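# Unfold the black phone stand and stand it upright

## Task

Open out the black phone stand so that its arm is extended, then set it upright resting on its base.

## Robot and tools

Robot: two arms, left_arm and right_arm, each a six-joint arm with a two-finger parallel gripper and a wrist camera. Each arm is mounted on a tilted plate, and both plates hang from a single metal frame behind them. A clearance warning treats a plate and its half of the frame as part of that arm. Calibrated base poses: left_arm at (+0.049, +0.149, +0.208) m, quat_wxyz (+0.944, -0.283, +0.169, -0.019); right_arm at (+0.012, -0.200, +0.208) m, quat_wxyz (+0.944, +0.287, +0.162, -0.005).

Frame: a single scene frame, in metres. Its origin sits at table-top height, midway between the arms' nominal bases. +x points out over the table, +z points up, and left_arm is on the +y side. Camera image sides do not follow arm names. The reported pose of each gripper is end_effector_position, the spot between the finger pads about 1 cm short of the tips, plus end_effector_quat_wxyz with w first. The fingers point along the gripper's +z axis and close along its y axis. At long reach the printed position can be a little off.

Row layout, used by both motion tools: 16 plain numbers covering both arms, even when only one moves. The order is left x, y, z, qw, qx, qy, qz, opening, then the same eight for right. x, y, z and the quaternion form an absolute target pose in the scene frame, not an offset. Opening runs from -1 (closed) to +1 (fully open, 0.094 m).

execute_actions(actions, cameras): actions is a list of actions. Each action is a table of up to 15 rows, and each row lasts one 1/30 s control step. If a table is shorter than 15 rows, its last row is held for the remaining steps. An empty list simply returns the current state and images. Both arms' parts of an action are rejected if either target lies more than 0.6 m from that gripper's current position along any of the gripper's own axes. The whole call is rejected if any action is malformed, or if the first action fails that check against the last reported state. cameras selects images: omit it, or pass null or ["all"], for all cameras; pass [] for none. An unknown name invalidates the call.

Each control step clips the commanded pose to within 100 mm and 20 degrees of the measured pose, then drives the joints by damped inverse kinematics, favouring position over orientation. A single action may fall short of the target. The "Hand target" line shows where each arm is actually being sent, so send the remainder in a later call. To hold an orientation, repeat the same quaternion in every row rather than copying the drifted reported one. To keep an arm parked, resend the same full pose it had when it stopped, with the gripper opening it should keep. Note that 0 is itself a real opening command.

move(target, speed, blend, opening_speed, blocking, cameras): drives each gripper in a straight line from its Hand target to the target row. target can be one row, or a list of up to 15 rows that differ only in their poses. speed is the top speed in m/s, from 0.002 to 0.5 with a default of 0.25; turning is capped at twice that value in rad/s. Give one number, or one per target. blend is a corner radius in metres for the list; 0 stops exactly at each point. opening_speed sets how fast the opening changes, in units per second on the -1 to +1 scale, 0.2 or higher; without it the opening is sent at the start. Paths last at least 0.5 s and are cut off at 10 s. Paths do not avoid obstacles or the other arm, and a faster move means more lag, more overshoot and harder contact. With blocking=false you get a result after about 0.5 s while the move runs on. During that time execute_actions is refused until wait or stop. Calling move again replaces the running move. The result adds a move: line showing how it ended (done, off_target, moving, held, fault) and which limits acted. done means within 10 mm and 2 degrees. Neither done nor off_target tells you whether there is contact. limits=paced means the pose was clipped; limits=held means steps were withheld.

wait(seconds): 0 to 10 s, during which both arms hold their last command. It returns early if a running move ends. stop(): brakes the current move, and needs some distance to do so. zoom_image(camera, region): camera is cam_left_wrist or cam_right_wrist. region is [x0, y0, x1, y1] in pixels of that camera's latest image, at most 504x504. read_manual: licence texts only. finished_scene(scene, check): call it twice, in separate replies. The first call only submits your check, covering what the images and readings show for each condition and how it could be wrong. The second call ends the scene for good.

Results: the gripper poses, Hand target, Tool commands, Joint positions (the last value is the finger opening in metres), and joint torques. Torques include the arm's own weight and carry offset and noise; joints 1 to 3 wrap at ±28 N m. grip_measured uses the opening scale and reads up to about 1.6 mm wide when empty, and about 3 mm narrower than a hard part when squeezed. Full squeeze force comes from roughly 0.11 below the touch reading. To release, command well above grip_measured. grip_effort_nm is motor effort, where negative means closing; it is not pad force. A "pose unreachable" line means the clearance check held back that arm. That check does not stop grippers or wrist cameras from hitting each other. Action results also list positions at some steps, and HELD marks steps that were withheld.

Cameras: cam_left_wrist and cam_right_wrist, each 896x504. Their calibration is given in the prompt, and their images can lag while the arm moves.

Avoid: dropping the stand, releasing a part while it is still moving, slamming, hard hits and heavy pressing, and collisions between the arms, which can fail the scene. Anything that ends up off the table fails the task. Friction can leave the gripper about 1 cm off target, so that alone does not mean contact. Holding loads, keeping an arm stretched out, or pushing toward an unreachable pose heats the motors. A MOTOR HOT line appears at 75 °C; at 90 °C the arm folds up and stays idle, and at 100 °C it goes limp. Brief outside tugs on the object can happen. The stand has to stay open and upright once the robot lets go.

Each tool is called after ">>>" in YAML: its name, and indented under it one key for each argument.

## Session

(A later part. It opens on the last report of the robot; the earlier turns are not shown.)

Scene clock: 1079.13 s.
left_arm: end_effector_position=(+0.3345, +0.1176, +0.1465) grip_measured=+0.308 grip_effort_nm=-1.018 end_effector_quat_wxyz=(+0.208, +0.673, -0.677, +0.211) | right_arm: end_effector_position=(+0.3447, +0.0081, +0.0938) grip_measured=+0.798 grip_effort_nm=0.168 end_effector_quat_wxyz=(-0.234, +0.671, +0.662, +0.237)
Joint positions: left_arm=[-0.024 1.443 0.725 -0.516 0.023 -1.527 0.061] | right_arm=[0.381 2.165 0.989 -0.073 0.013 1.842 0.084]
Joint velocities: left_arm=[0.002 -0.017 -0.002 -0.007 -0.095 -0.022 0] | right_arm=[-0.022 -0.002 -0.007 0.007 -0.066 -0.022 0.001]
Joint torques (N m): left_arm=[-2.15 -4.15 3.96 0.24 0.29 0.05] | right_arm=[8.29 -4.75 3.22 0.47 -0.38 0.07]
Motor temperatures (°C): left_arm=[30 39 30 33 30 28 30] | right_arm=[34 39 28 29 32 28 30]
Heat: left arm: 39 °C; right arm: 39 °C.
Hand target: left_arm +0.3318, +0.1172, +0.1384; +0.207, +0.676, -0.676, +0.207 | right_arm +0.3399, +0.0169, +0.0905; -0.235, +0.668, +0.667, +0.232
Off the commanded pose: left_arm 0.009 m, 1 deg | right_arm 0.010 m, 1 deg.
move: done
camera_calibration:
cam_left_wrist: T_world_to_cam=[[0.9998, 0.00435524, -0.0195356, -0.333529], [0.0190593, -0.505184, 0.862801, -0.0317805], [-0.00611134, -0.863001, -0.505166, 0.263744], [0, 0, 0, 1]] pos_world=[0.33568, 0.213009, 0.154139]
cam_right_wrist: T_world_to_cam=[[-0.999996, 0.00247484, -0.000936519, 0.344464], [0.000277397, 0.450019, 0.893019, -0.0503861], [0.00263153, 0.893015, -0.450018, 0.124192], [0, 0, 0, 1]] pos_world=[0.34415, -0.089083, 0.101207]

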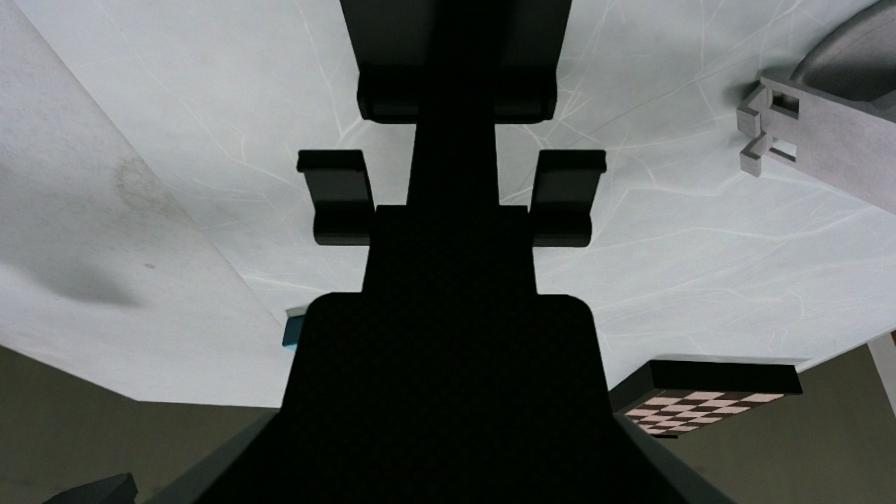

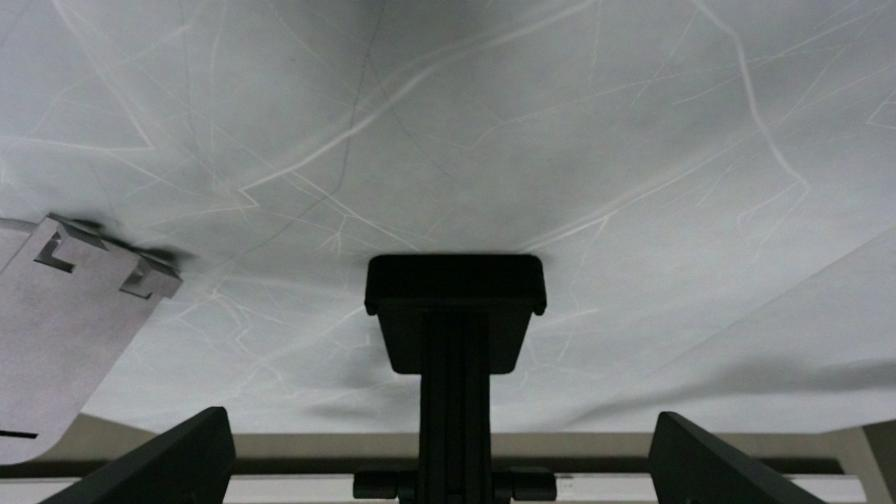

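>>> move:
  target: [0.332,0.117,0.138,-0.2067,-0.6761,0.6761,-0.2067,0.1,0.337,0.082,0.018,-0.2302,0.6685,0.6685,0.2302,0.8]
  speed: 0.05

>>> zoom_image:
  camera: "cam_right_wrist"
  region: [250, 200, 650, 504]

Scene clock: 1084.83 s.
left_arm: end_effector_position=(+0.3345, +0.1176, +0.1465) grip_measured=+0.308 grip_effort_nm=-1.013 end_effector_quat_wxyz=(+0.208, +0.673, -0.677, +0.211) | right_arm: end_effector_position=(+0.3486, +0.0720, +0.0249) grip_measured=+0.798 grip_effort_nm=0.164 end_effector_quat_wxyz=(-0.228, +0.672, +0.664, +0.237)
Joint positions: left_arm=[-0.024 1.443 0.725 -0.516 0.023 -1.527 0.061] | right_arm=[0.398 2.526 1.189 0.094 0.03 1.853 0.084]
Joint velocities: left_arm=[-0.017 -0.012 -0.022 -0.037 -0.007 0.037 -0.001] | right_arm=[-0.012 -0.007 -0.002 0.037 -0.037 -0.022 0]
Joint torques (N m): left_arm=[-2.15 -4.15 3.99 0.25 0.29 0.05] | right_arm=[9.02 -5.18 2.62 0.55 -0.36 0.1]
Motor temperatures (°C): left_arm=[30 39 30 33 30 28 30] | right_arm=[35 38 28 29 32 28 29]
Heat: left arm: 39 °C; right arm: 38 °C.
Hand target: left_arm +0.3318, +0.1172, +0.1383; +0.207, +0.676, -0.676, +0.206 | right_arm +0.3384, +0.0818, +0.0182; -0.230, +0.669, +0.669, +0.230
Off the commanded pose: left_arm 0.009 m, 1 deg | right_arm 0.017 m, 1 deg.
move: off_target (right_arm)
camera_calibration:
cam_left_wrist: T_world_to_cam=[[0.9998, 0.00435524, -0.0195356, -0.333529], [0.0190593, -0.505184, 0.862801, -0.0317805], [-0.00611134, -0.863001, -0.505166, 0.263744], [0, 0, 0, 1]] pos_world=[0.33568, 0.213009, 0.154139]
cam_right_wrist: T_world_to_cam=[[-0.99994, 0.00426217, -0.0100899, 0.348289], [-0.00700745, 0.459062, 0.888377, -0.0155237], [0.0084183, 0.888394, -0.459005, 0.0346941], [0, 0, 0, 1]] pos_world=[0.347867, -0.0251801, 0.0332299]

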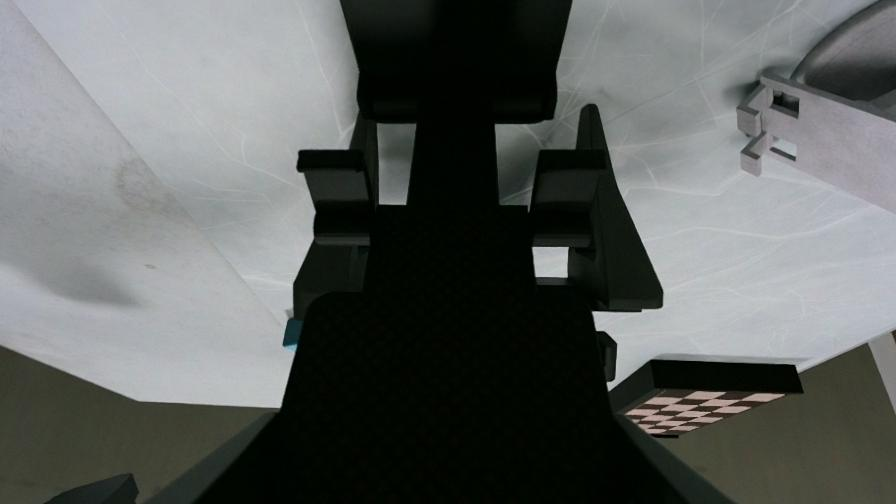

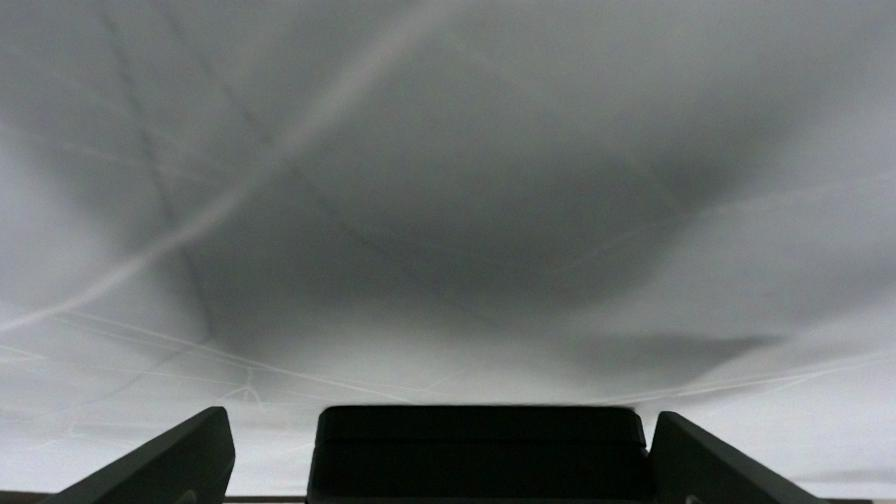

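Scaled by 1.260.

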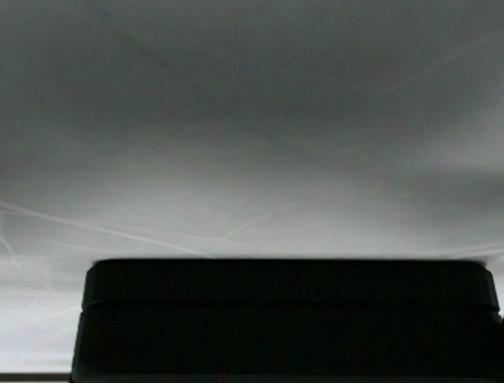

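>>> move:
  target: [0.332,0.117,0.138,-0.2067,-0.6761,0.6761,-0.2067,0.1,0.327,0.086,0.012,-0.2302,0.6685,0.6685,0.2302,0.8]
  speed: 0.04

Scene clock: 1087.17 s.
left_arm: end_effector_position=(+0.3344, +0.1176, +0.1465) grip_measured=+0.308 grip_effort_nm=-1.009 end_effector_quat_wxyz=(+0.209, +0.673, -0.677, +0.211) | right_arm: end_effector_position=(+0.3466, +0.0763, +0.0243) grip_measured=+0.798 grip_effort_nm=0.154 end_effector_quat_wxyz=(-0.221, +0.672, +0.665, +0.240)
Joint positions: left_arm=[-0.024 1.443 0.725 -0.516 0.023 -1.527 0.061] | right_arm=[0.411 2.537 1.18 0.125 0.044 1.861 0.084]
Joint velocities: left_arm=[-0.007 -0.002 -0.002 0.007 0.022 -0.051 -0.001] | right_arm=[-0.022 0.017 -0.007 0.022 -0.037 0.007 0]
Joint torques (N m): left_arm=[-2.21 -4.12 3.84 0.22 0.29 0.03] | right_arm=[8.24 -4.83 1.06 0.82 -0.52 0.06]
Motor temperatures (°C): left_arm=[30 39 30 33 30 28 30] | right_arm=[35 38 28 29 32 28 29]
Heat: left arm: 39 °C; right arm: 38 °C.
Hand target: left_arm +0.3317, +0.1172, +0.1383; +0.207, +0.676, -0.676, +0.206 | right_arm +0.3268, +0.0854, +0.0129; -0.231, +0.669, +0.669, +0.230
Off the commanded pose: left_arm 0.009 m, 1 deg | right_arm 0.025 m, 2 deg.
move: off_target (right_arm)
camera_calibration:
cam_left_wrist: T_world_to_cam=[[0.999794, 0.00414623, -0.0198545, -0.333361], [0.0192291, -0.505175, 0.862802, -0.0318398], [-0.00645264, -0.863007, -0.505151, 0.263854], [0, 0, 0, 1]] pos_world=[0.335607, 0.213006, 0.154139]
cam_right_wrist: T_world_to_cam=[[-0.999668, 0.00944176, -0.0239536, 0.346072], [-0.0168295, 0.464464, 0.885432, -0.0139212], [0.0194856, 0.885542, -0.464151, 0.0270397], [0, 0, 0, 1]] pos_world=[0.345196, -0.0207464, 0.0331664]

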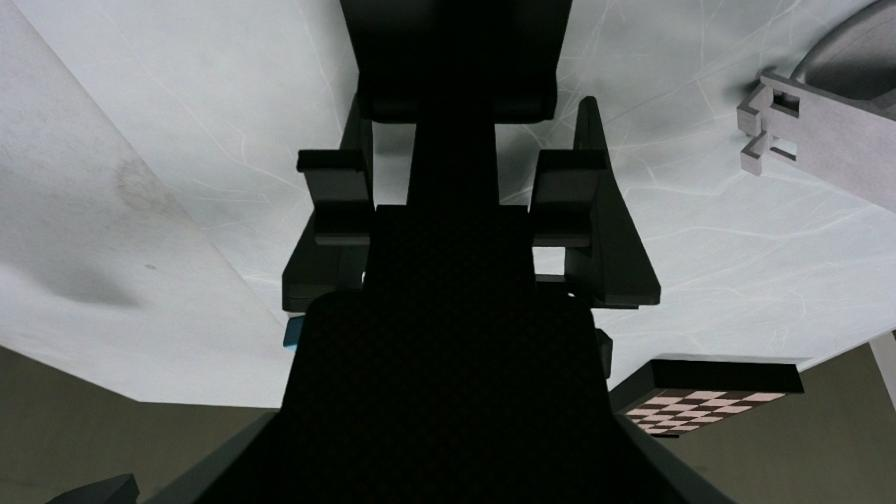

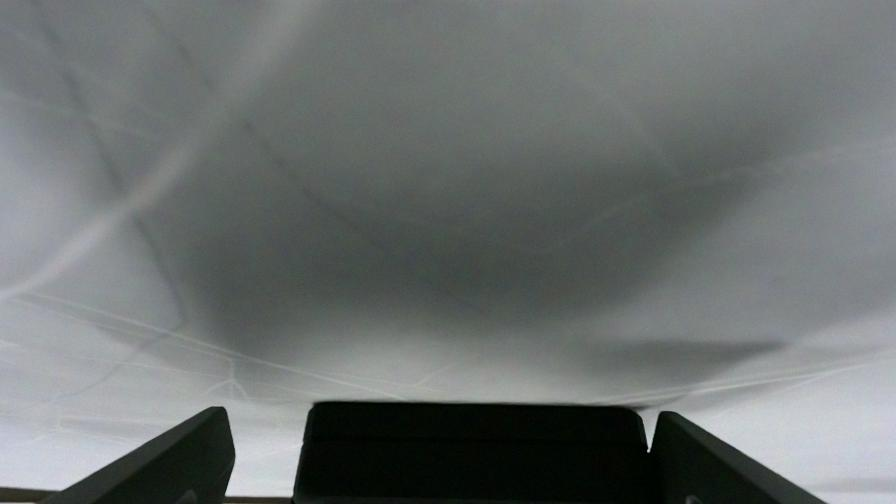

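>>> move:
  target:
    - [0.332,0.117,0.138,-0.2067,-0.6761,0.6761,-0.2067,0.1,0.327,0.08,0.032,-0.2302,0.6685,0.6685,0.2302,0.8]
    - [0.332,0.117,0.138,-0.2067,-0.6761,0.6761,-0.2067,0.1,0.327,0.085,0.016,-0.2302,0.6685,0.6685,0.2302,0.8]
  speed: 0.04

Scene clock: 1090.47 s.
left_arm: end_effector_position=(+0.3353, +0.1176, +0.1462) grip_measured=+0.308 grip_effort_nm=-1.013 end_effector_quat_wxyz=(+0.207, +0.674, -0.677, +0.212) | right_arm: end_effector_position=(+0.3390, +0.0785, +0.0251) grip_measured=+0.798 grip_effort_nm=0.154 end_effector_quat_wxyz=(-0.223, +0.674, +0.662, +0.239)
Joint positions: left_arm=[-0.023 1.443 0.724 -0.511 0.023 -1.527 0.061] | right_arm=[0.422 2.537 1.157 0.145 0.046 1.879 0.084]
Joint velocities: left_arm=[-0.002 0.012 -0.012 -0.007 -0.022 -0.007 0] | right_arm=[0.007 -0.012 -0.017 0.066 0.037 0.007 -0.003]
Joint torques (N m): left_arm=[-2.22 -4.22 3.99 0.17 0.29 0.02] | right_arm=[7.95 -5.34 2.11 0.51 -0.51 -0.07]
Motor temperatures (°C): left_arm=[30 39 30 33 30 28 30] | right_arm=[35 38 28 29 31 28 29]
Heat: left arm: 39 °C; right arm: 38 °C.
Hand target: left_arm +0.3318, +0.1172, +0.1383; +0.207, +0.676, -0.676, +0.206 | right_arm +0.3269, +0.0849, +0.0164; -0.230, +0.669, +0.668, +0.230
Off the commanded pose: left_arm 0.009 m, 1 deg | right_arm 0.016 m, 2 deg.
move: off_target (right_arm)
camera_calibration:
cam_left_wrist: T_world_to_cam=[[0.999844, 0.00695486, -0.016227, -0.335167], [0.017517, -0.505381, 0.862719, -0.0310286], [-0.00220075, -0.862868, -0.505424, 0.262348], [0, 0, 0, 1]] pos_world=[0.336236, 0.213021, 0.153927]
cam_right_wrist: T_world_to_cam=[[-0.999776, 0.0130238, -0.0166615, 0.338057], [-0.0087378, 0.463068, 0.88628, -0.0185147], [0.0192582, 0.886227, -0.46285, 0.0256521], [0, 0, 0, 1]] pos_world=[0.337326, -0.0185629, 0.0339149]

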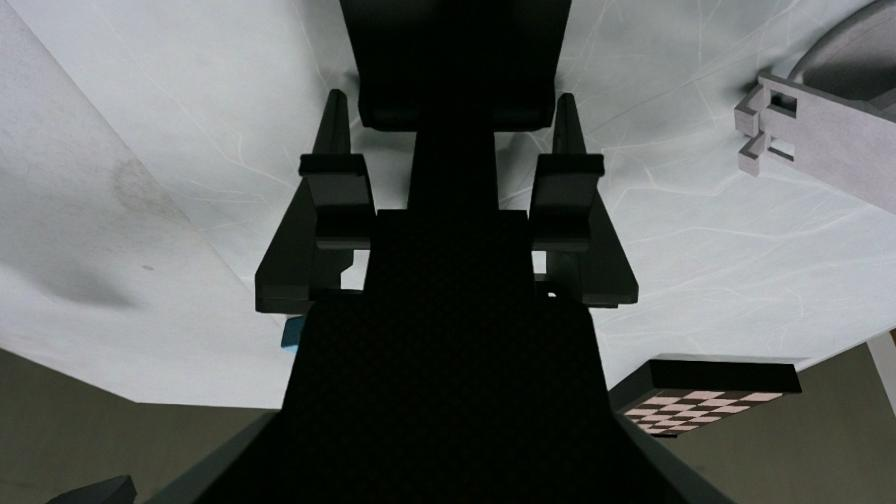

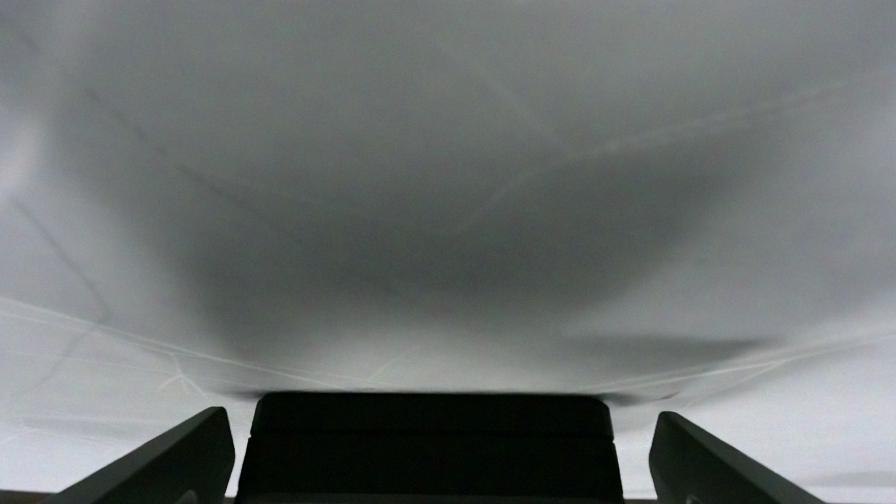

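>>> move:
  target: [0.332,0.117,0.138,-0.2067,-0.6761,0.6761,-0.2067,0.1,0.334,0.084,0.018,-0.2302,0.6685,0.6685,0.2302,0.36]
  speed: 0.03
  opening_speed: 0.3

Scene clock: 1093.67 s.
left_arm: end_effector_position=(+0.3363, +0.1177, +0.1462) grip_measured=+0.308 grip_effort_nm=-1.018 end_effector_quat_wxyz=(+0.205, +0.674, -0.676, +0.214) | right_arm: end_effector_position=(+0.3427, +0.0791, +0.0262) grip_measured=+0.484 grip_effort_nm=-0.984 end_effector_quat_wxyz=(-0.223, +0.674, +0.662, +0.239)
Joint positions: left_arm=[-0.023 1.443 0.724 -0.506 0.023 -1.527 0.061] | right_arm=[0.422 2.537 1.171 0.133 0.046 1.878 0.07]
Joint velocities: left_arm=[0.007 0.007 -0.002 -0.037 0.066 0.022 0] | right_arm=[0.002 -0.002 -0.007 -0.037 -0.066 0.051 -0.001]
Joint torques (N m): left_arm=[-2.18 -4.15 4.04 0.13 0.3 0.04] | right_arm=[7.42 -5.81 2.99 0.38 -0.48 -0.11]
Motor temperatures (°C): left_arm=[30 39 30 33 30 28 30] | right_arm=[35 38 28 29 31 28 29]
Heat: left arm: 39 °C; right arm: 38 °C.
Hand target: left_arm +0.3318, +0.1172, +0.1383; +0.207, +0.676, -0.676, +0.207 | right_arm +0.3339, +0.0837, +0.0183; -0.230, +0.669, +0.668, +0.230
Off the commanded pose: left_arm 0.009 m, 1 deg | right_arm 0.013 m, 2 deg.
move: off_target (right_arm)
camera_calibration:
cam_left_wrist: T_world_to_cam=[[0.999882, 0.00893849, -0.0125015, -0.337001], [0.0153051, -0.505487, 0.862698, -0.0302551], [0.00139187, -0.862788, -0.505564, 0.261176], [0, 0, 0, 1]] pos_world=[0.337061, 0.213058, 0.153929]
cam_right_wrist: T_world_to_cam=[[-0.999736, 0.0139138, -0.0182773, 0.341764], [-0.00976943, 0.462586, 0.886521, -0.0193204], [0.0207897, 0.886465, -0.462328, 0.0249647], [0, 0, 0, 1]] pos_world=[0.340966, -0.0179482, 0.0349163]

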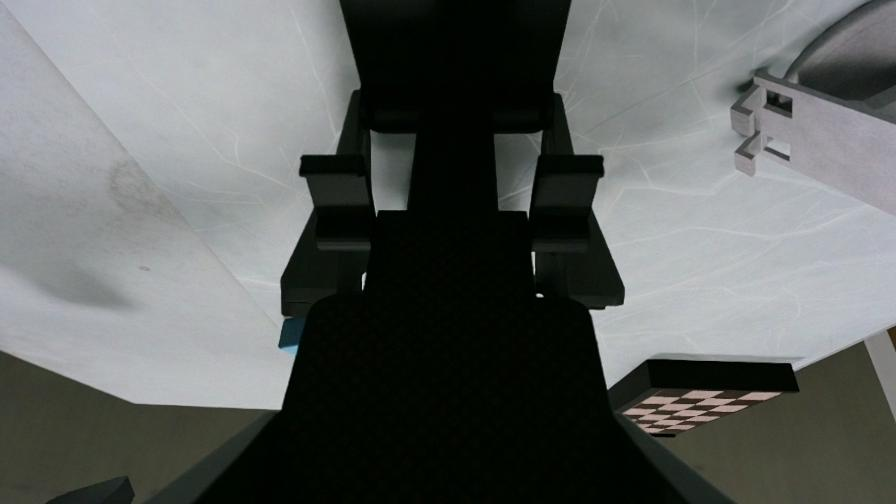

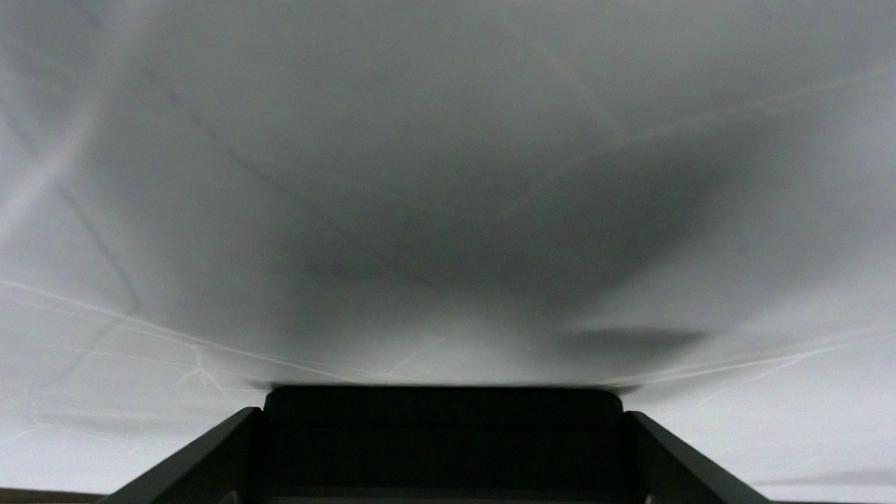

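>>> move:
  target: [0.333,0.118,0.142,-0.2067,-0.6761,0.6761,-0.2067,0.5,0.334,0.084,0.018,-0.2302,0.6685,0.6685,0.2302,0.36]
  speed: 0.03
  opening_speed: 0.3

>>> move:
  target: [0.336,0.175,0.20,-0.2067,-0.6761,0.6761,-0.2067,0.5,0.334,0.084,0.018,-0.2302,0.6685,0.6685,0.2302,0.36]
  speed: 0.06

Scene clock: 1110.90 s.
left_arm: end_effector_position=(+0.3370, +0.1177, +0.1461) grip_measured=+0.499 grip_effort_nm=0.081 end_effector_quat_wxyz=(+0.204, +0.675, -0.676, +0.214) | right_arm: end_effector_position=(+0.3457, +0.0797, +0.0270) grip_measured=+0.484 grip_effort_nm=-0.979 end_effector_quat_wxyz=(-0.221, +0.675, +0.661, +0.242)
Joint positions: left_arm=[-0.023 1.443 0.724 -0.504 0.022 -1.527 0.07] | right_arm=[0.422 2.537 1.177 0.133 0.046 1.878 0.07]
Joint velocities: left_arm=[0.002 0.007 -0.032 0.007 0.037 0.022 0] | right_arm=[-0.007 -0.002 -0.007 -0.007 0.007 0.007 0]
Joint torques (N m): left_arm=[-2.63 -4.82 4.82 -0.07 0.29 -0.07] | right_arm=[7.49 -5.79 2.54 0.42 -0.47 -0.1]
Motor temperatures (°C): left_arm=[29 38 30 33 30 28 30] | right_arm=[36 38 28 29 31 28 31]
Heat: left arm: 38 °C; right arm: 38 °C.
Hand target: left_arm +0.3330, +0.1180, +0.1421; +0.207, +0.676, -0.676, +0.207 | right_arm +0.3339, +0.0838, +0.0184; -0.230, +0.669, +0.668, +0.230
Off the commanded pose: left_arm 0.006 m, 1 deg | right_arm 0.015 m, 2 deg.
move: off_target (right_arm)
camera_calibration:
cam_left_wrist: T_world_to_cam=[[0.999893, 0.0104004, -0.0102785, -0.338164], [0.0141279, -0.505882, 0.862487, -0.0297101], [0.00377052, -0.86254, -0.505974, 0.26045], [0, 0, 0, 1]] pos_world=[0.337565, 0.213136, 0.15393]
cam_right_wrist: T_world_to_cam=[[-0.999585, 0.0177272, -0.0226895, 0.34444], [-0.0119647, 0.461028, 0.887305, -0.0193454], [0.02619, 0.887209, -0.460625, 0.0227976], [0, 0, 0, 1]] pos_world=[0.343469, -0.0174134, 0.0354816]

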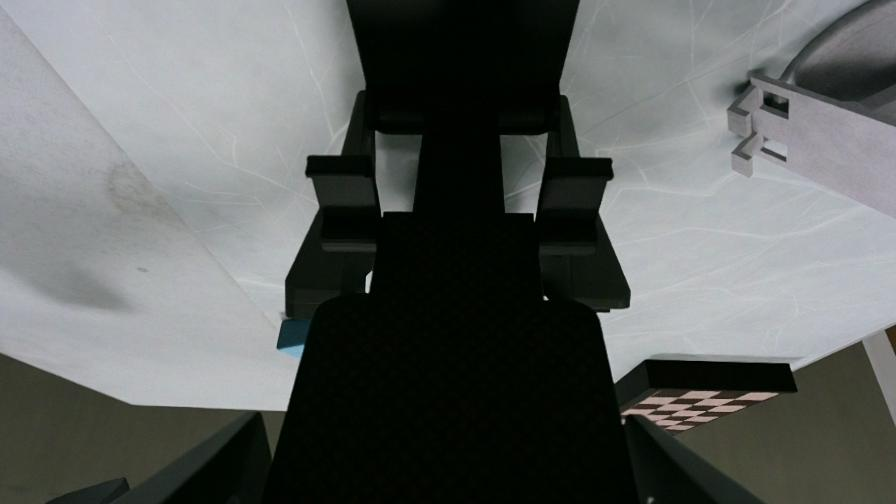

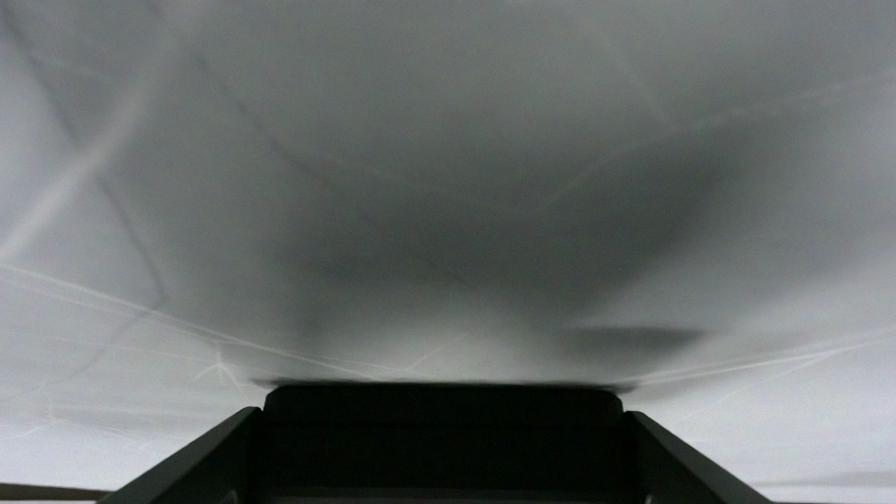

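Scene clock: 1112.93 s.
left_arm: end_effector_position=(+0.3318, +0.1713, +0.1937) grip_measured=+0.499 grip_effort_nm=0.076 end_effector_quat_wxyz=(+0.211, +0.675, -0.680, +0.196) | right_arm: end_effector_position=(+0.3456, +0.0797, +0.0269) grip_measured=+0.484 grip_effort_nm=-0.984 end_effector_quat_wxyz=(-0.221, +0.674, +0.662, +0.242)
Joint positions: left_arm=[0.05 1.274 0.874 -0.857 0.027 -1.462 0.07] | right_arm=[0.422 2.537 1.177 0.133 0.046 1.875 0.07]
Joint velocities: left_arm=[0.012 0.002 -0.007 -0.022 -0.081 -0.051 0] | right_arm=[-0.007 -0.017 0.022 0.037 0.051 -0.037 0]
Joint torques (N m): left_arm=[-1.73 -6.68 8.06 -0.39 0.47 0.06] | right_arm=[7.19 -6.02 2.58 0.38 -0.49 -0.06]
Motor temperatures (°C): left_arm=[29 39 30 32 30 28 30] | right_arm=[36 38 28 29 31 28 31]
Heat: left arm: 39 °C; right arm: 38 °C.
Hand target: left_arm +0.3357, +0.1755, +0.2000; +0.207, +0.676, -0.677, +0.206 | right_arm +0.3338, +0.0838, +0.0183; -0.230, +0.669, +0.668, +0.230
Off the commanded pose: left_arm 0.008 m, 1 deg | right_arm 0.015 m, 2 deg.
move: off_target (right_arm)
camera_calibration:
cam_left_wrist: T_world_to_cam=[[0.999121, -0.00370034, -0.0417491, -0.32426], [0.0337173, -0.520723, 0.85306, -0.0457335], [-0.0248963, -0.853718, -0.52014, 0.341489], [0, 0, 0, 1]] pos_world=[0.334019, 0.266521, 0.203098]
cam_right_wrist: T_world_to_cam=[[-0.999591, 0.0150914, -0.0243024, 0.344605], [-0.0146068, 0.461184, 0.887184, -0.018416], [0.0245967, 0.887176, -0.460775, 0.0233659], [0, 0, 0, 1]] pos_world=[0.34362, -0.0174371, 0.0354795]

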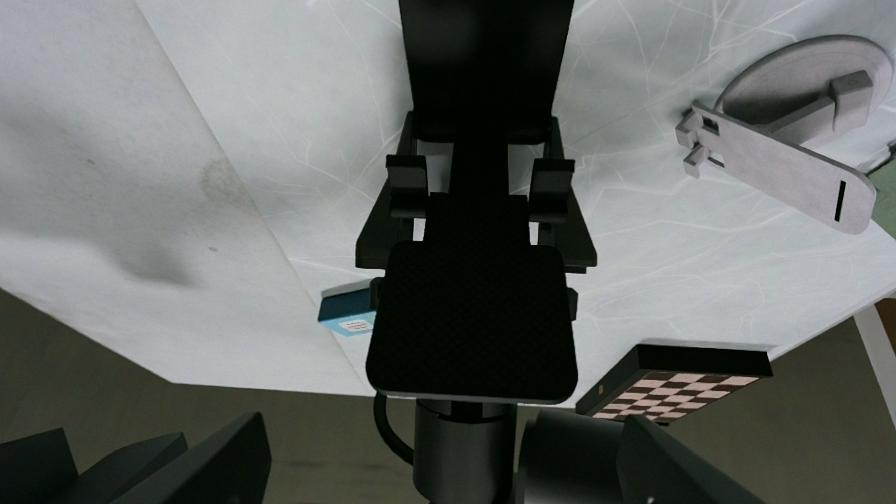

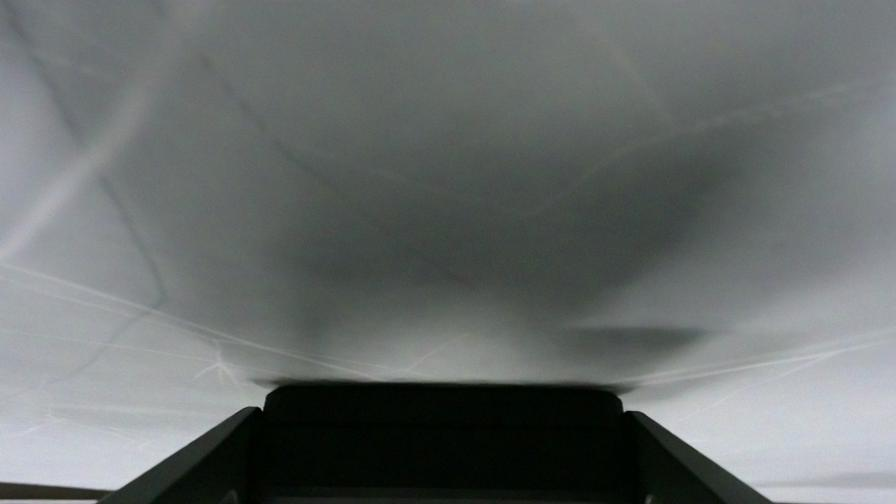

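>>> move:
  target: [0.366,0.175,0.165,-0.171,-0.6861,0.6861,-0.171,-0.3,0.334,0.084,0.018,-0.2302,0.6685,0.6685,0.2302,0.36]
  speed: 0.08

Scene clock: 1120.30 s.
left_arm: end_effector_position=(+0.3605, +0.1762, +0.1660) grip_measured=-0.299 grip_effort_nm=-0.051 end_effector_quat_wxyz=(+0.174, +0.686, -0.685, +0.172) | right_arm: end_effector_position=(+0.3456, +0.0797, +0.0269) grip_measured=+0.484 grip_effort_nm=-0.984 end_effector_quat_wxyz=(-0.221, +0.674, +0.662, +0.242)
Joint positions: left_arm=[0.05 1.405 0.923 -0.749 -0.06 -1.465 0.033] | right_arm=[0.422 2.537 1.177 0.133 0.046 1.875 0.07]
Joint velocities: left_arm=[0.012 -0.042 -0.012 0.037 -0.081 -0.037 -0.001] | right_arm=[0.007 0.002 -0.007 0.007 -0.007 -0.037 0]
Joint torques (N m): left_arm=[-3.9 -4.75 7.88 -0.15 0.2 -0.08] | right_arm=[7.68 -5.93 2.43 0.41 -0.46 -0.04]
Motor temperatures (°C): left_arm=[29 39 31 32 30 28 30] | right_arm=[36 38 28 29 31 28 31]
Heat: left arm: 39 °C; right arm: 38 °C.
Hand target: left_arm +0.3659, +0.1749, +0.1653; +0.171, +0.686, -0.686, +0.171 | right_arm +0.3339, +0.0838, +0.0183; -0.230, +0.669, +0.668, +0.230
Off the commanded pose: left_arm 0.006 m, 0 deg | right_arm 0.015 m, 2 deg.
move: off_target (right_arm)
camera_calibration:
cam_left_wrist: T_world_to_cam=[[0.999563, 0.0110045, -0.0274356, -0.359247], [0.0285987, -0.594815, 0.803354, 0.00262871], [-0.00747859, -0.803787, -0.59487, 0.329282], [0, 0, 0, 1]] pos_world=[0.361478, 0.270189, 0.183912]
cam_right_wrist: T_world_to_cam=[[-0.999591, 0.0150914, -0.0243024, 0.344605], [-0.0146068, 0.461184, 0.887184, -0.018416], [0.0245967, 0.887176, -0.460775, 0.0233659], [0, 0, 0, 1]] pos_world=[0.34362, -0.0174371, 0.0354795]

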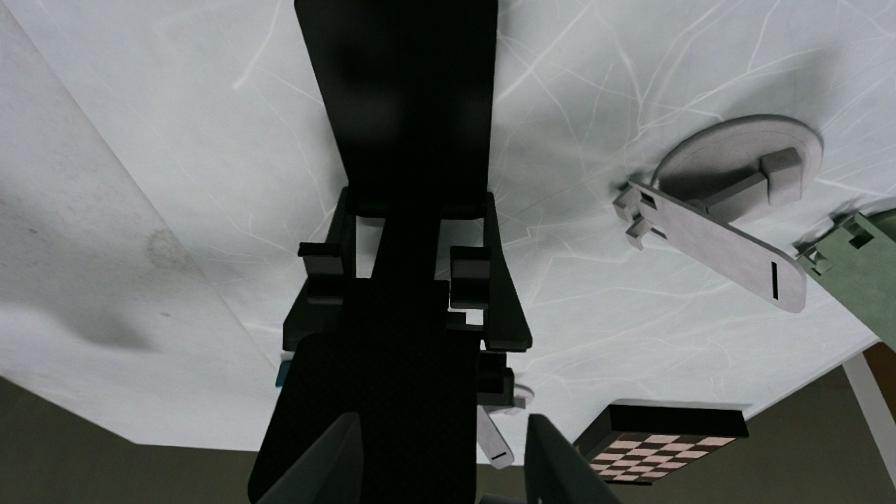

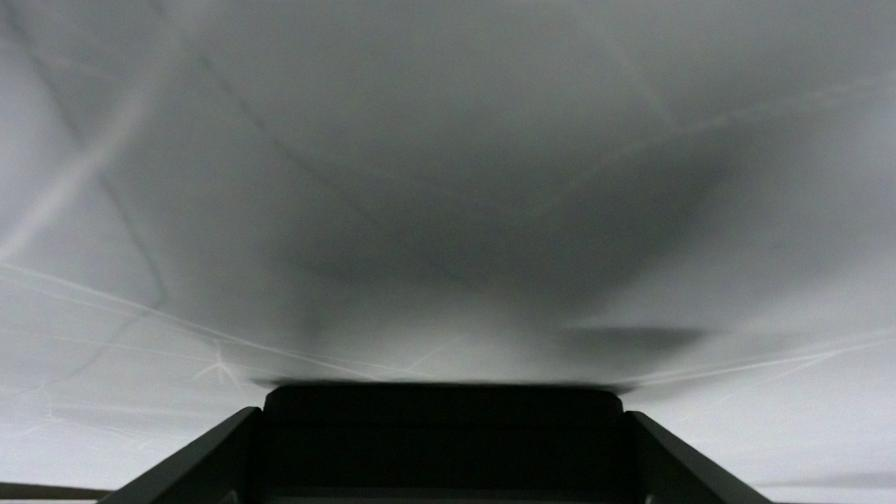

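>>> move:
  target: [0.3735,0.149,0.116,-0.171,-0.6861,0.6861,-0.171,-0.3,0.334,0.084,0.018,-0.2302,0.6685,0.6685,0.2302,0.36]
  speed: 0.05

>>> zoom_image:
  camera: "cam_left_wrist"
  region: [250, 150, 650, 504]

Scene clock: 1124.27 s.
left_arm: end_effector_position=(+0.3803, +0.1520, +0.1227) grip_measured=-0.299 grip_effort_nm=-0.051 end_effector_quat_wxyz=(+0.163, +0.689, -0.682, +0.180) | right_arm: end_effector_position=(+0.3456, +0.0797, +0.0269) grip_measured=+0.484 grip_effort_nm=-0.984 end_effector_quat_wxyz=(-0.221, +0.674, +0.662, +0.242)
Joint positions: left_arm=[0.05 1.575 0.898 -0.524 -0.061 -1.466 0.033] | right_arm=[0.422 2.537 1.177 0.133 0.046 1.875 0.07]
Joint velocities: left_arm=[-0.002 -0.002 -0.017 -0.007 0.007 0.007 0] | right_arm=[0.002 -0.007 -0.002 0.022 0.066 -0.007 0]
Joint torques (N m): left_arm=[-3.51 -5.49 4.63 -0.09 0.22 0.07] | right_arm=[7.42 -5.79 2.7 0.43 -0.52 -0.07]
Motor temperatures (°C): left_arm=[29 39 31 32 30 28 29] | right_arm=[36 38 28 29 31 28 31]
Heat: left arm: 39 °C; right arm: 38 °C.
Hand target: left_arm +0.3735, +0.1489, +0.1160; +0.171, +0.686, -0.686, +0.171 | right_arm +0.3339, +0.0838, +0.0183; -0.230, +0.669, +0.668, +0.230
Off the commanded pose: left_arm 0.010 m, 2 deg | right_arm 0.015 m, 2 deg.
move: off_target (right_arm)
camera_calibration:
cam_left_wrist: T_world_to_cam=[[0.999634, 0.026953, -0.00248295, -0.385425], [0.0181042, -0.597605, 0.801587, 0.0271068], [0.0201213, -0.801338, -0.597874, 0.2737], [0, 0, 0, 1]] pos_world=[0.379286, 0.245914, 0.140953]
cam_right_wrist: T_world_to_cam=[[-0.999591, 0.0150914, -0.0243024, 0.344605], [-0.0146068, 0.461184, 0.887184, -0.018416], [0.0245967, 0.887176, -0.460775, 0.0233659], [0, 0, 0, 1]] pos_world=[0.34362, -0.0174371, 0.0354795]

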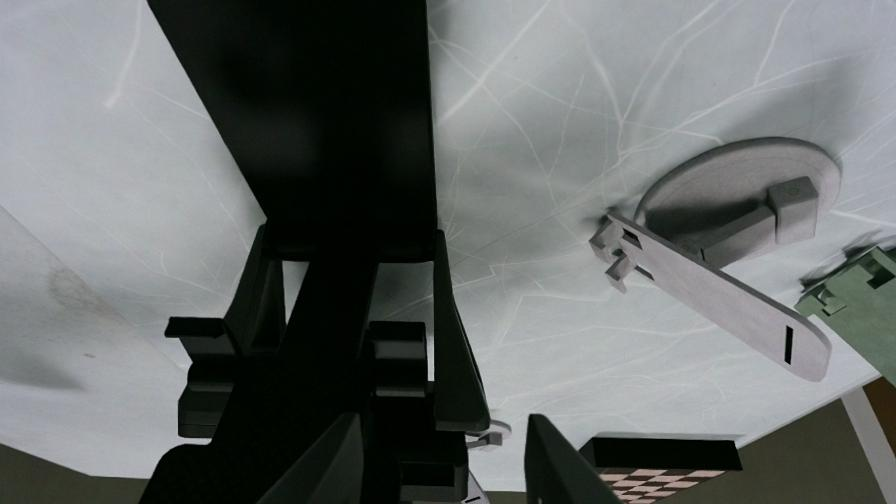

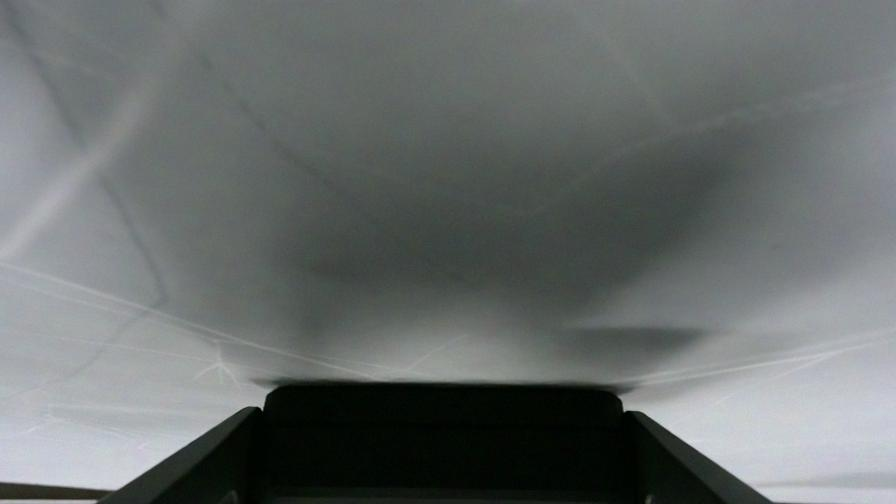

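Scaled by 1.260.

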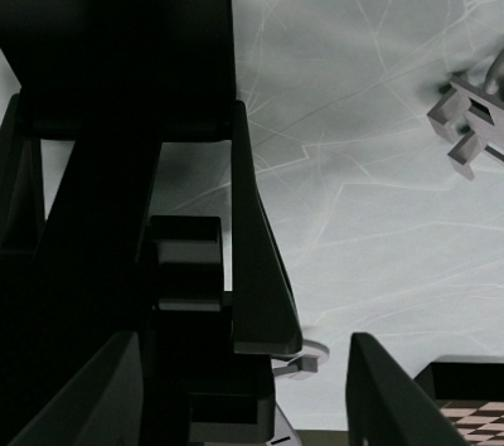

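>>> move:
  target: [0.361,0.146,0.114,-0.171,-0.6861,0.6861,-0.171,-0.3,0.334,0.084,0.018,-0.2302,0.6685,0.6685,0.2302,0.36]
  speed: 0.05

>>> zoom_image:
  camera: "cam_left_wrist"
  region: [250, 150, 650, 504]

Scene clock: 1127.93 s.
left_arm: end_effector_position=(+0.3632, +0.1449, +0.1148) grip_measured=-0.299 grip_effort_nm=-0.046 end_effector_quat_wxyz=(+0.173, +0.686, -0.685, +0.172) | right_arm: end_effector_position=(+0.3456, +0.0797, +0.0269) grip_measured=+0.484 grip_effort_nm=-0.984 end_effector_quat_wxyz=(-0.221, +0.674, +0.662, +0.242)
Joint positions: left_arm=[0.05 1.575 0.839 -0.491 -0.061 -1.465 0.033] | right_arm=[0.422 2.537 1.177 0.133 0.046 1.875 0.07]
Joint velocities: left_arm=[-0.017 -0.002 0.007 0.037 -0.081 -0.022 0] | right_arm=[0.002 -0.002 -0.002 -0.022 0.037 0.007 0]
Joint torques (N m): left_arm=[-3.37 -7.08 4.36 -0.17 0.26 0.05] | right_arm=[7.32 -6.06 2.54 0.4 -0.48 -0.08]
Motor temperatures (°C): left_arm=[30 39 31 32 30 28 29] | right_arm=[36 38 28 29 31 28 31]
Heat: left arm: 39 °C; right arm: 38 °C.
Hand target: left_arm +0.3611, +0.1460, +0.1139; +0.171, +0.686, -0.686, +0.171 | right_arm +0.3339, +0.0838, +0.0183; -0.230, +0.669, +0.668, +0.230
Off the commanded pose: left_arm 0.003 m, 0 deg | right_arm 0.015 m, 2 deg.
move: off_target (right_arm)
camera_calibration:
cam_left_wrist: T_world_to_cam=[[0.999616, 0.0127919, -0.0245935, -0.363561], [0.027373, -0.59567, 0.802763, 0.0257336], [-0.00438075, -0.803127, -0.595791, 0.272609], [0, 0, 0, 1]] pos_world=[0.363911, 0.238919, 0.132819]
cam_right_wrist: T_world_to_cam=[[-0.999591, 0.0150914, -0.0243024, 0.344605], [-0.0146068, 0.461184, 0.887184, -0.018416], [0.0245967, 0.887176, -0.460775, 0.0233659], [0, 0, 0, 1]] pos_world=[0.34362, -0.0174371, 0.0354795]

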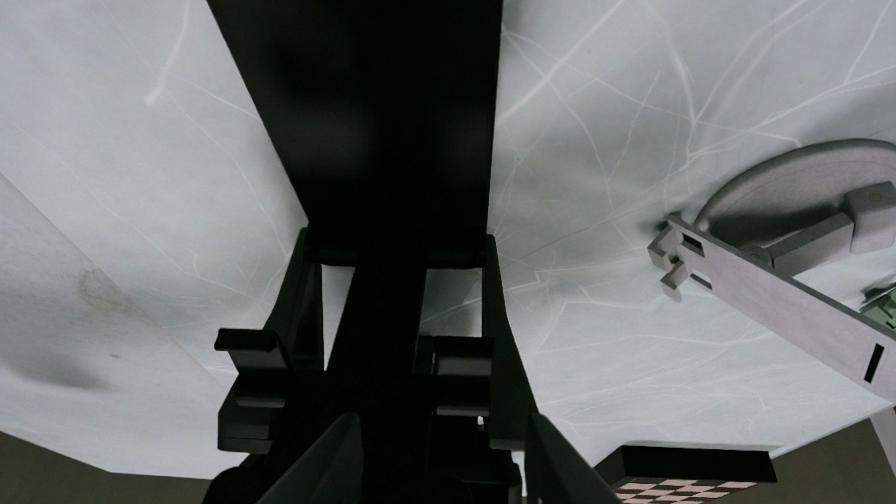

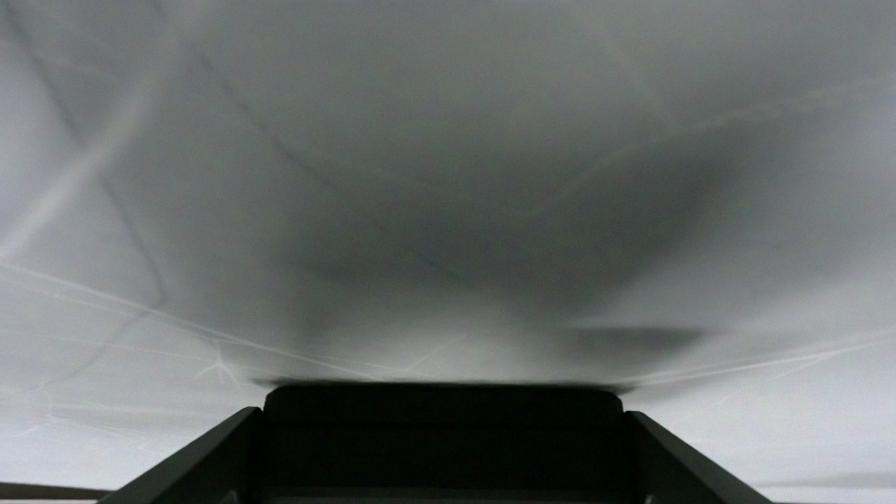

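Scaled by 1.260.

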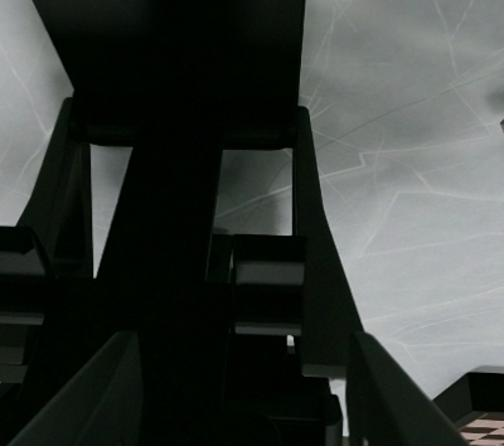

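>>> move:
  target: [0.3655,0.136,0.09,-0.171,-0.6861,0.6861,-0.171,-0.3,0.334,0.084,0.018,-0.2302,0.6685,0.6685,0.2302,0.36]
  speed: 0.04

>>> zoom_image:
  camera: "cam_left_wrist"
  region: [250, 150, 650, 504]

Scene clock: 1132.20 s.
left_arm: end_effector_position=(+0.3736, +0.1382, +0.0975) grip_measured=-0.299 grip_effort_nm=-0.056 end_effector_quat_wxyz=(+0.162, +0.688, -0.684, +0.180) | right_arm: end_effector_position=(+0.3456, +0.0797, +0.0269) grip_measured=+0.484 grip_effort_nm=-0.984 end_effector_quat_wxyz=(-0.221, +0.674, +0.662, +0.242)
Joint positions: left_arm=[0.057 1.646 0.839 -0.392 -0.061 -1.455 0.033] | right_arm=[0.422 2.537 1.177 0.133 0.046 1.875 0.07]
Joint velocities: left_arm=[0.007 -0.027 -0.032 -0.022 0.022 0.022 0] | right_arm=[0.022 -0.002 -0.007 -0.081 -0.007 -0.007 0]
Joint torques (N m): left_arm=[-3.19 -5.31 3.9 -0.13 0.27 0.06] | right_arm=[7.5 -6 2.43 0.41 -0.53 -0.07]
Motor temperatures (°C): left_arm=[30 40 31 32 30 28 29] | right_arm=[36 38 28 29 31 28 31]
Heat: left arm: 40 °C; right arm: 38 °C.
Hand target: left_arm +0.3654, +0.1361, +0.0902; +0.171, +0.686, -0.686, +0.171 | right_arm +0.3339, +0.0838, +0.0183; -0.230, +0.669, +0.668, +0.230
Off the commanded pose: left_arm 0.011 m, 2 deg | right_arm 0.015 m, 2 deg.
move: off_target (left_arm, right_arm)
camera_calibration:
cam_left_wrist: T_world_to_cam=[[0.999714, 0.0239069, 0.000596305, -0.37829], [0.0138677, -0.59986, 0.799985, 0.0413159], [0.0194829, -0.799748, -0.60002, 0.247971], [0, 0, 0, 1]] pos_world=[0.372777, 0.232142, 0.115961]
cam_right_wrist: T_world_to_cam=[[-0.999591, 0.0150914, -0.0243024, 0.344605], [-0.0146068, 0.461184, 0.887184, -0.018416], [0.0245967, 0.887176, -0.460775, 0.0233659], [0, 0, 0, 1]] pos_world=[0.34362, -0.0174371, 0.0354795]

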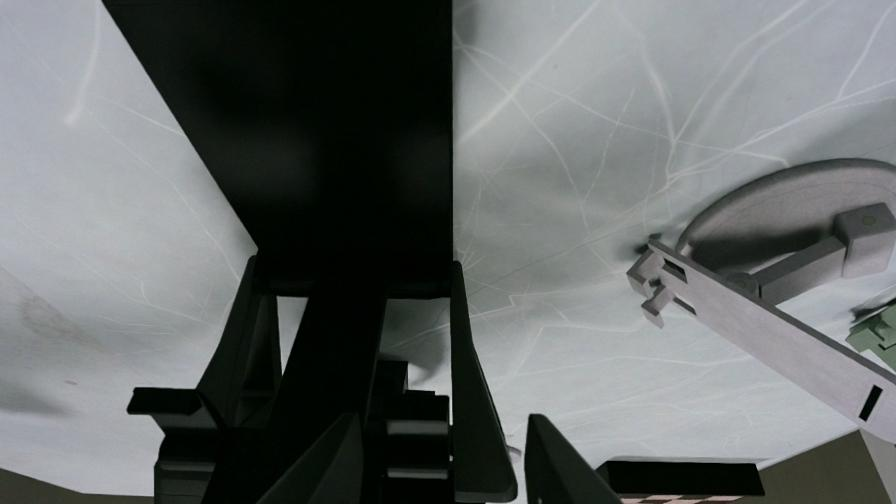

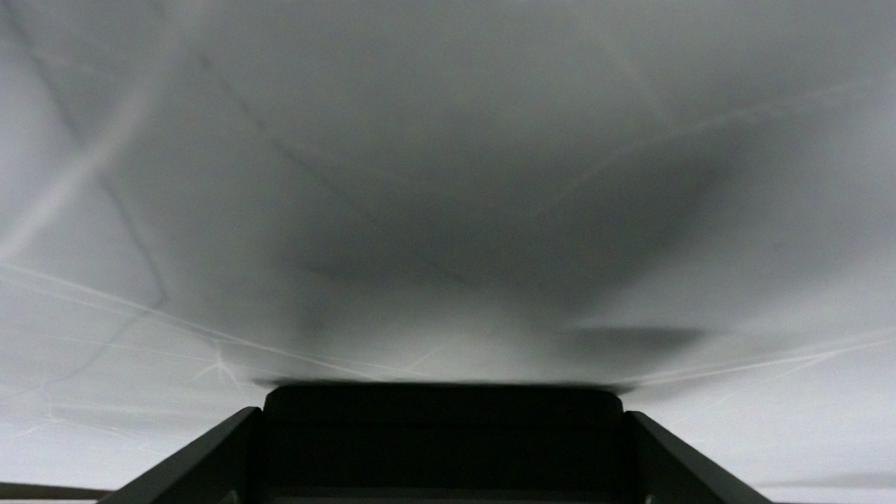

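Scaled by 1.260.

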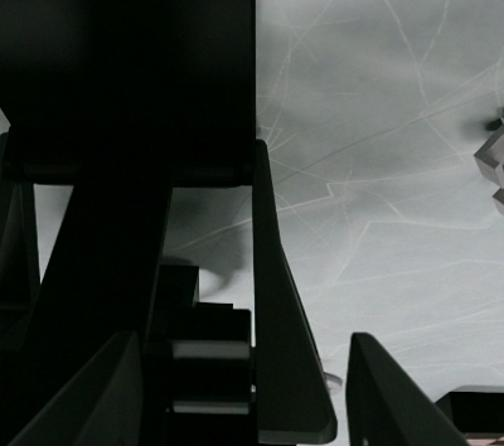

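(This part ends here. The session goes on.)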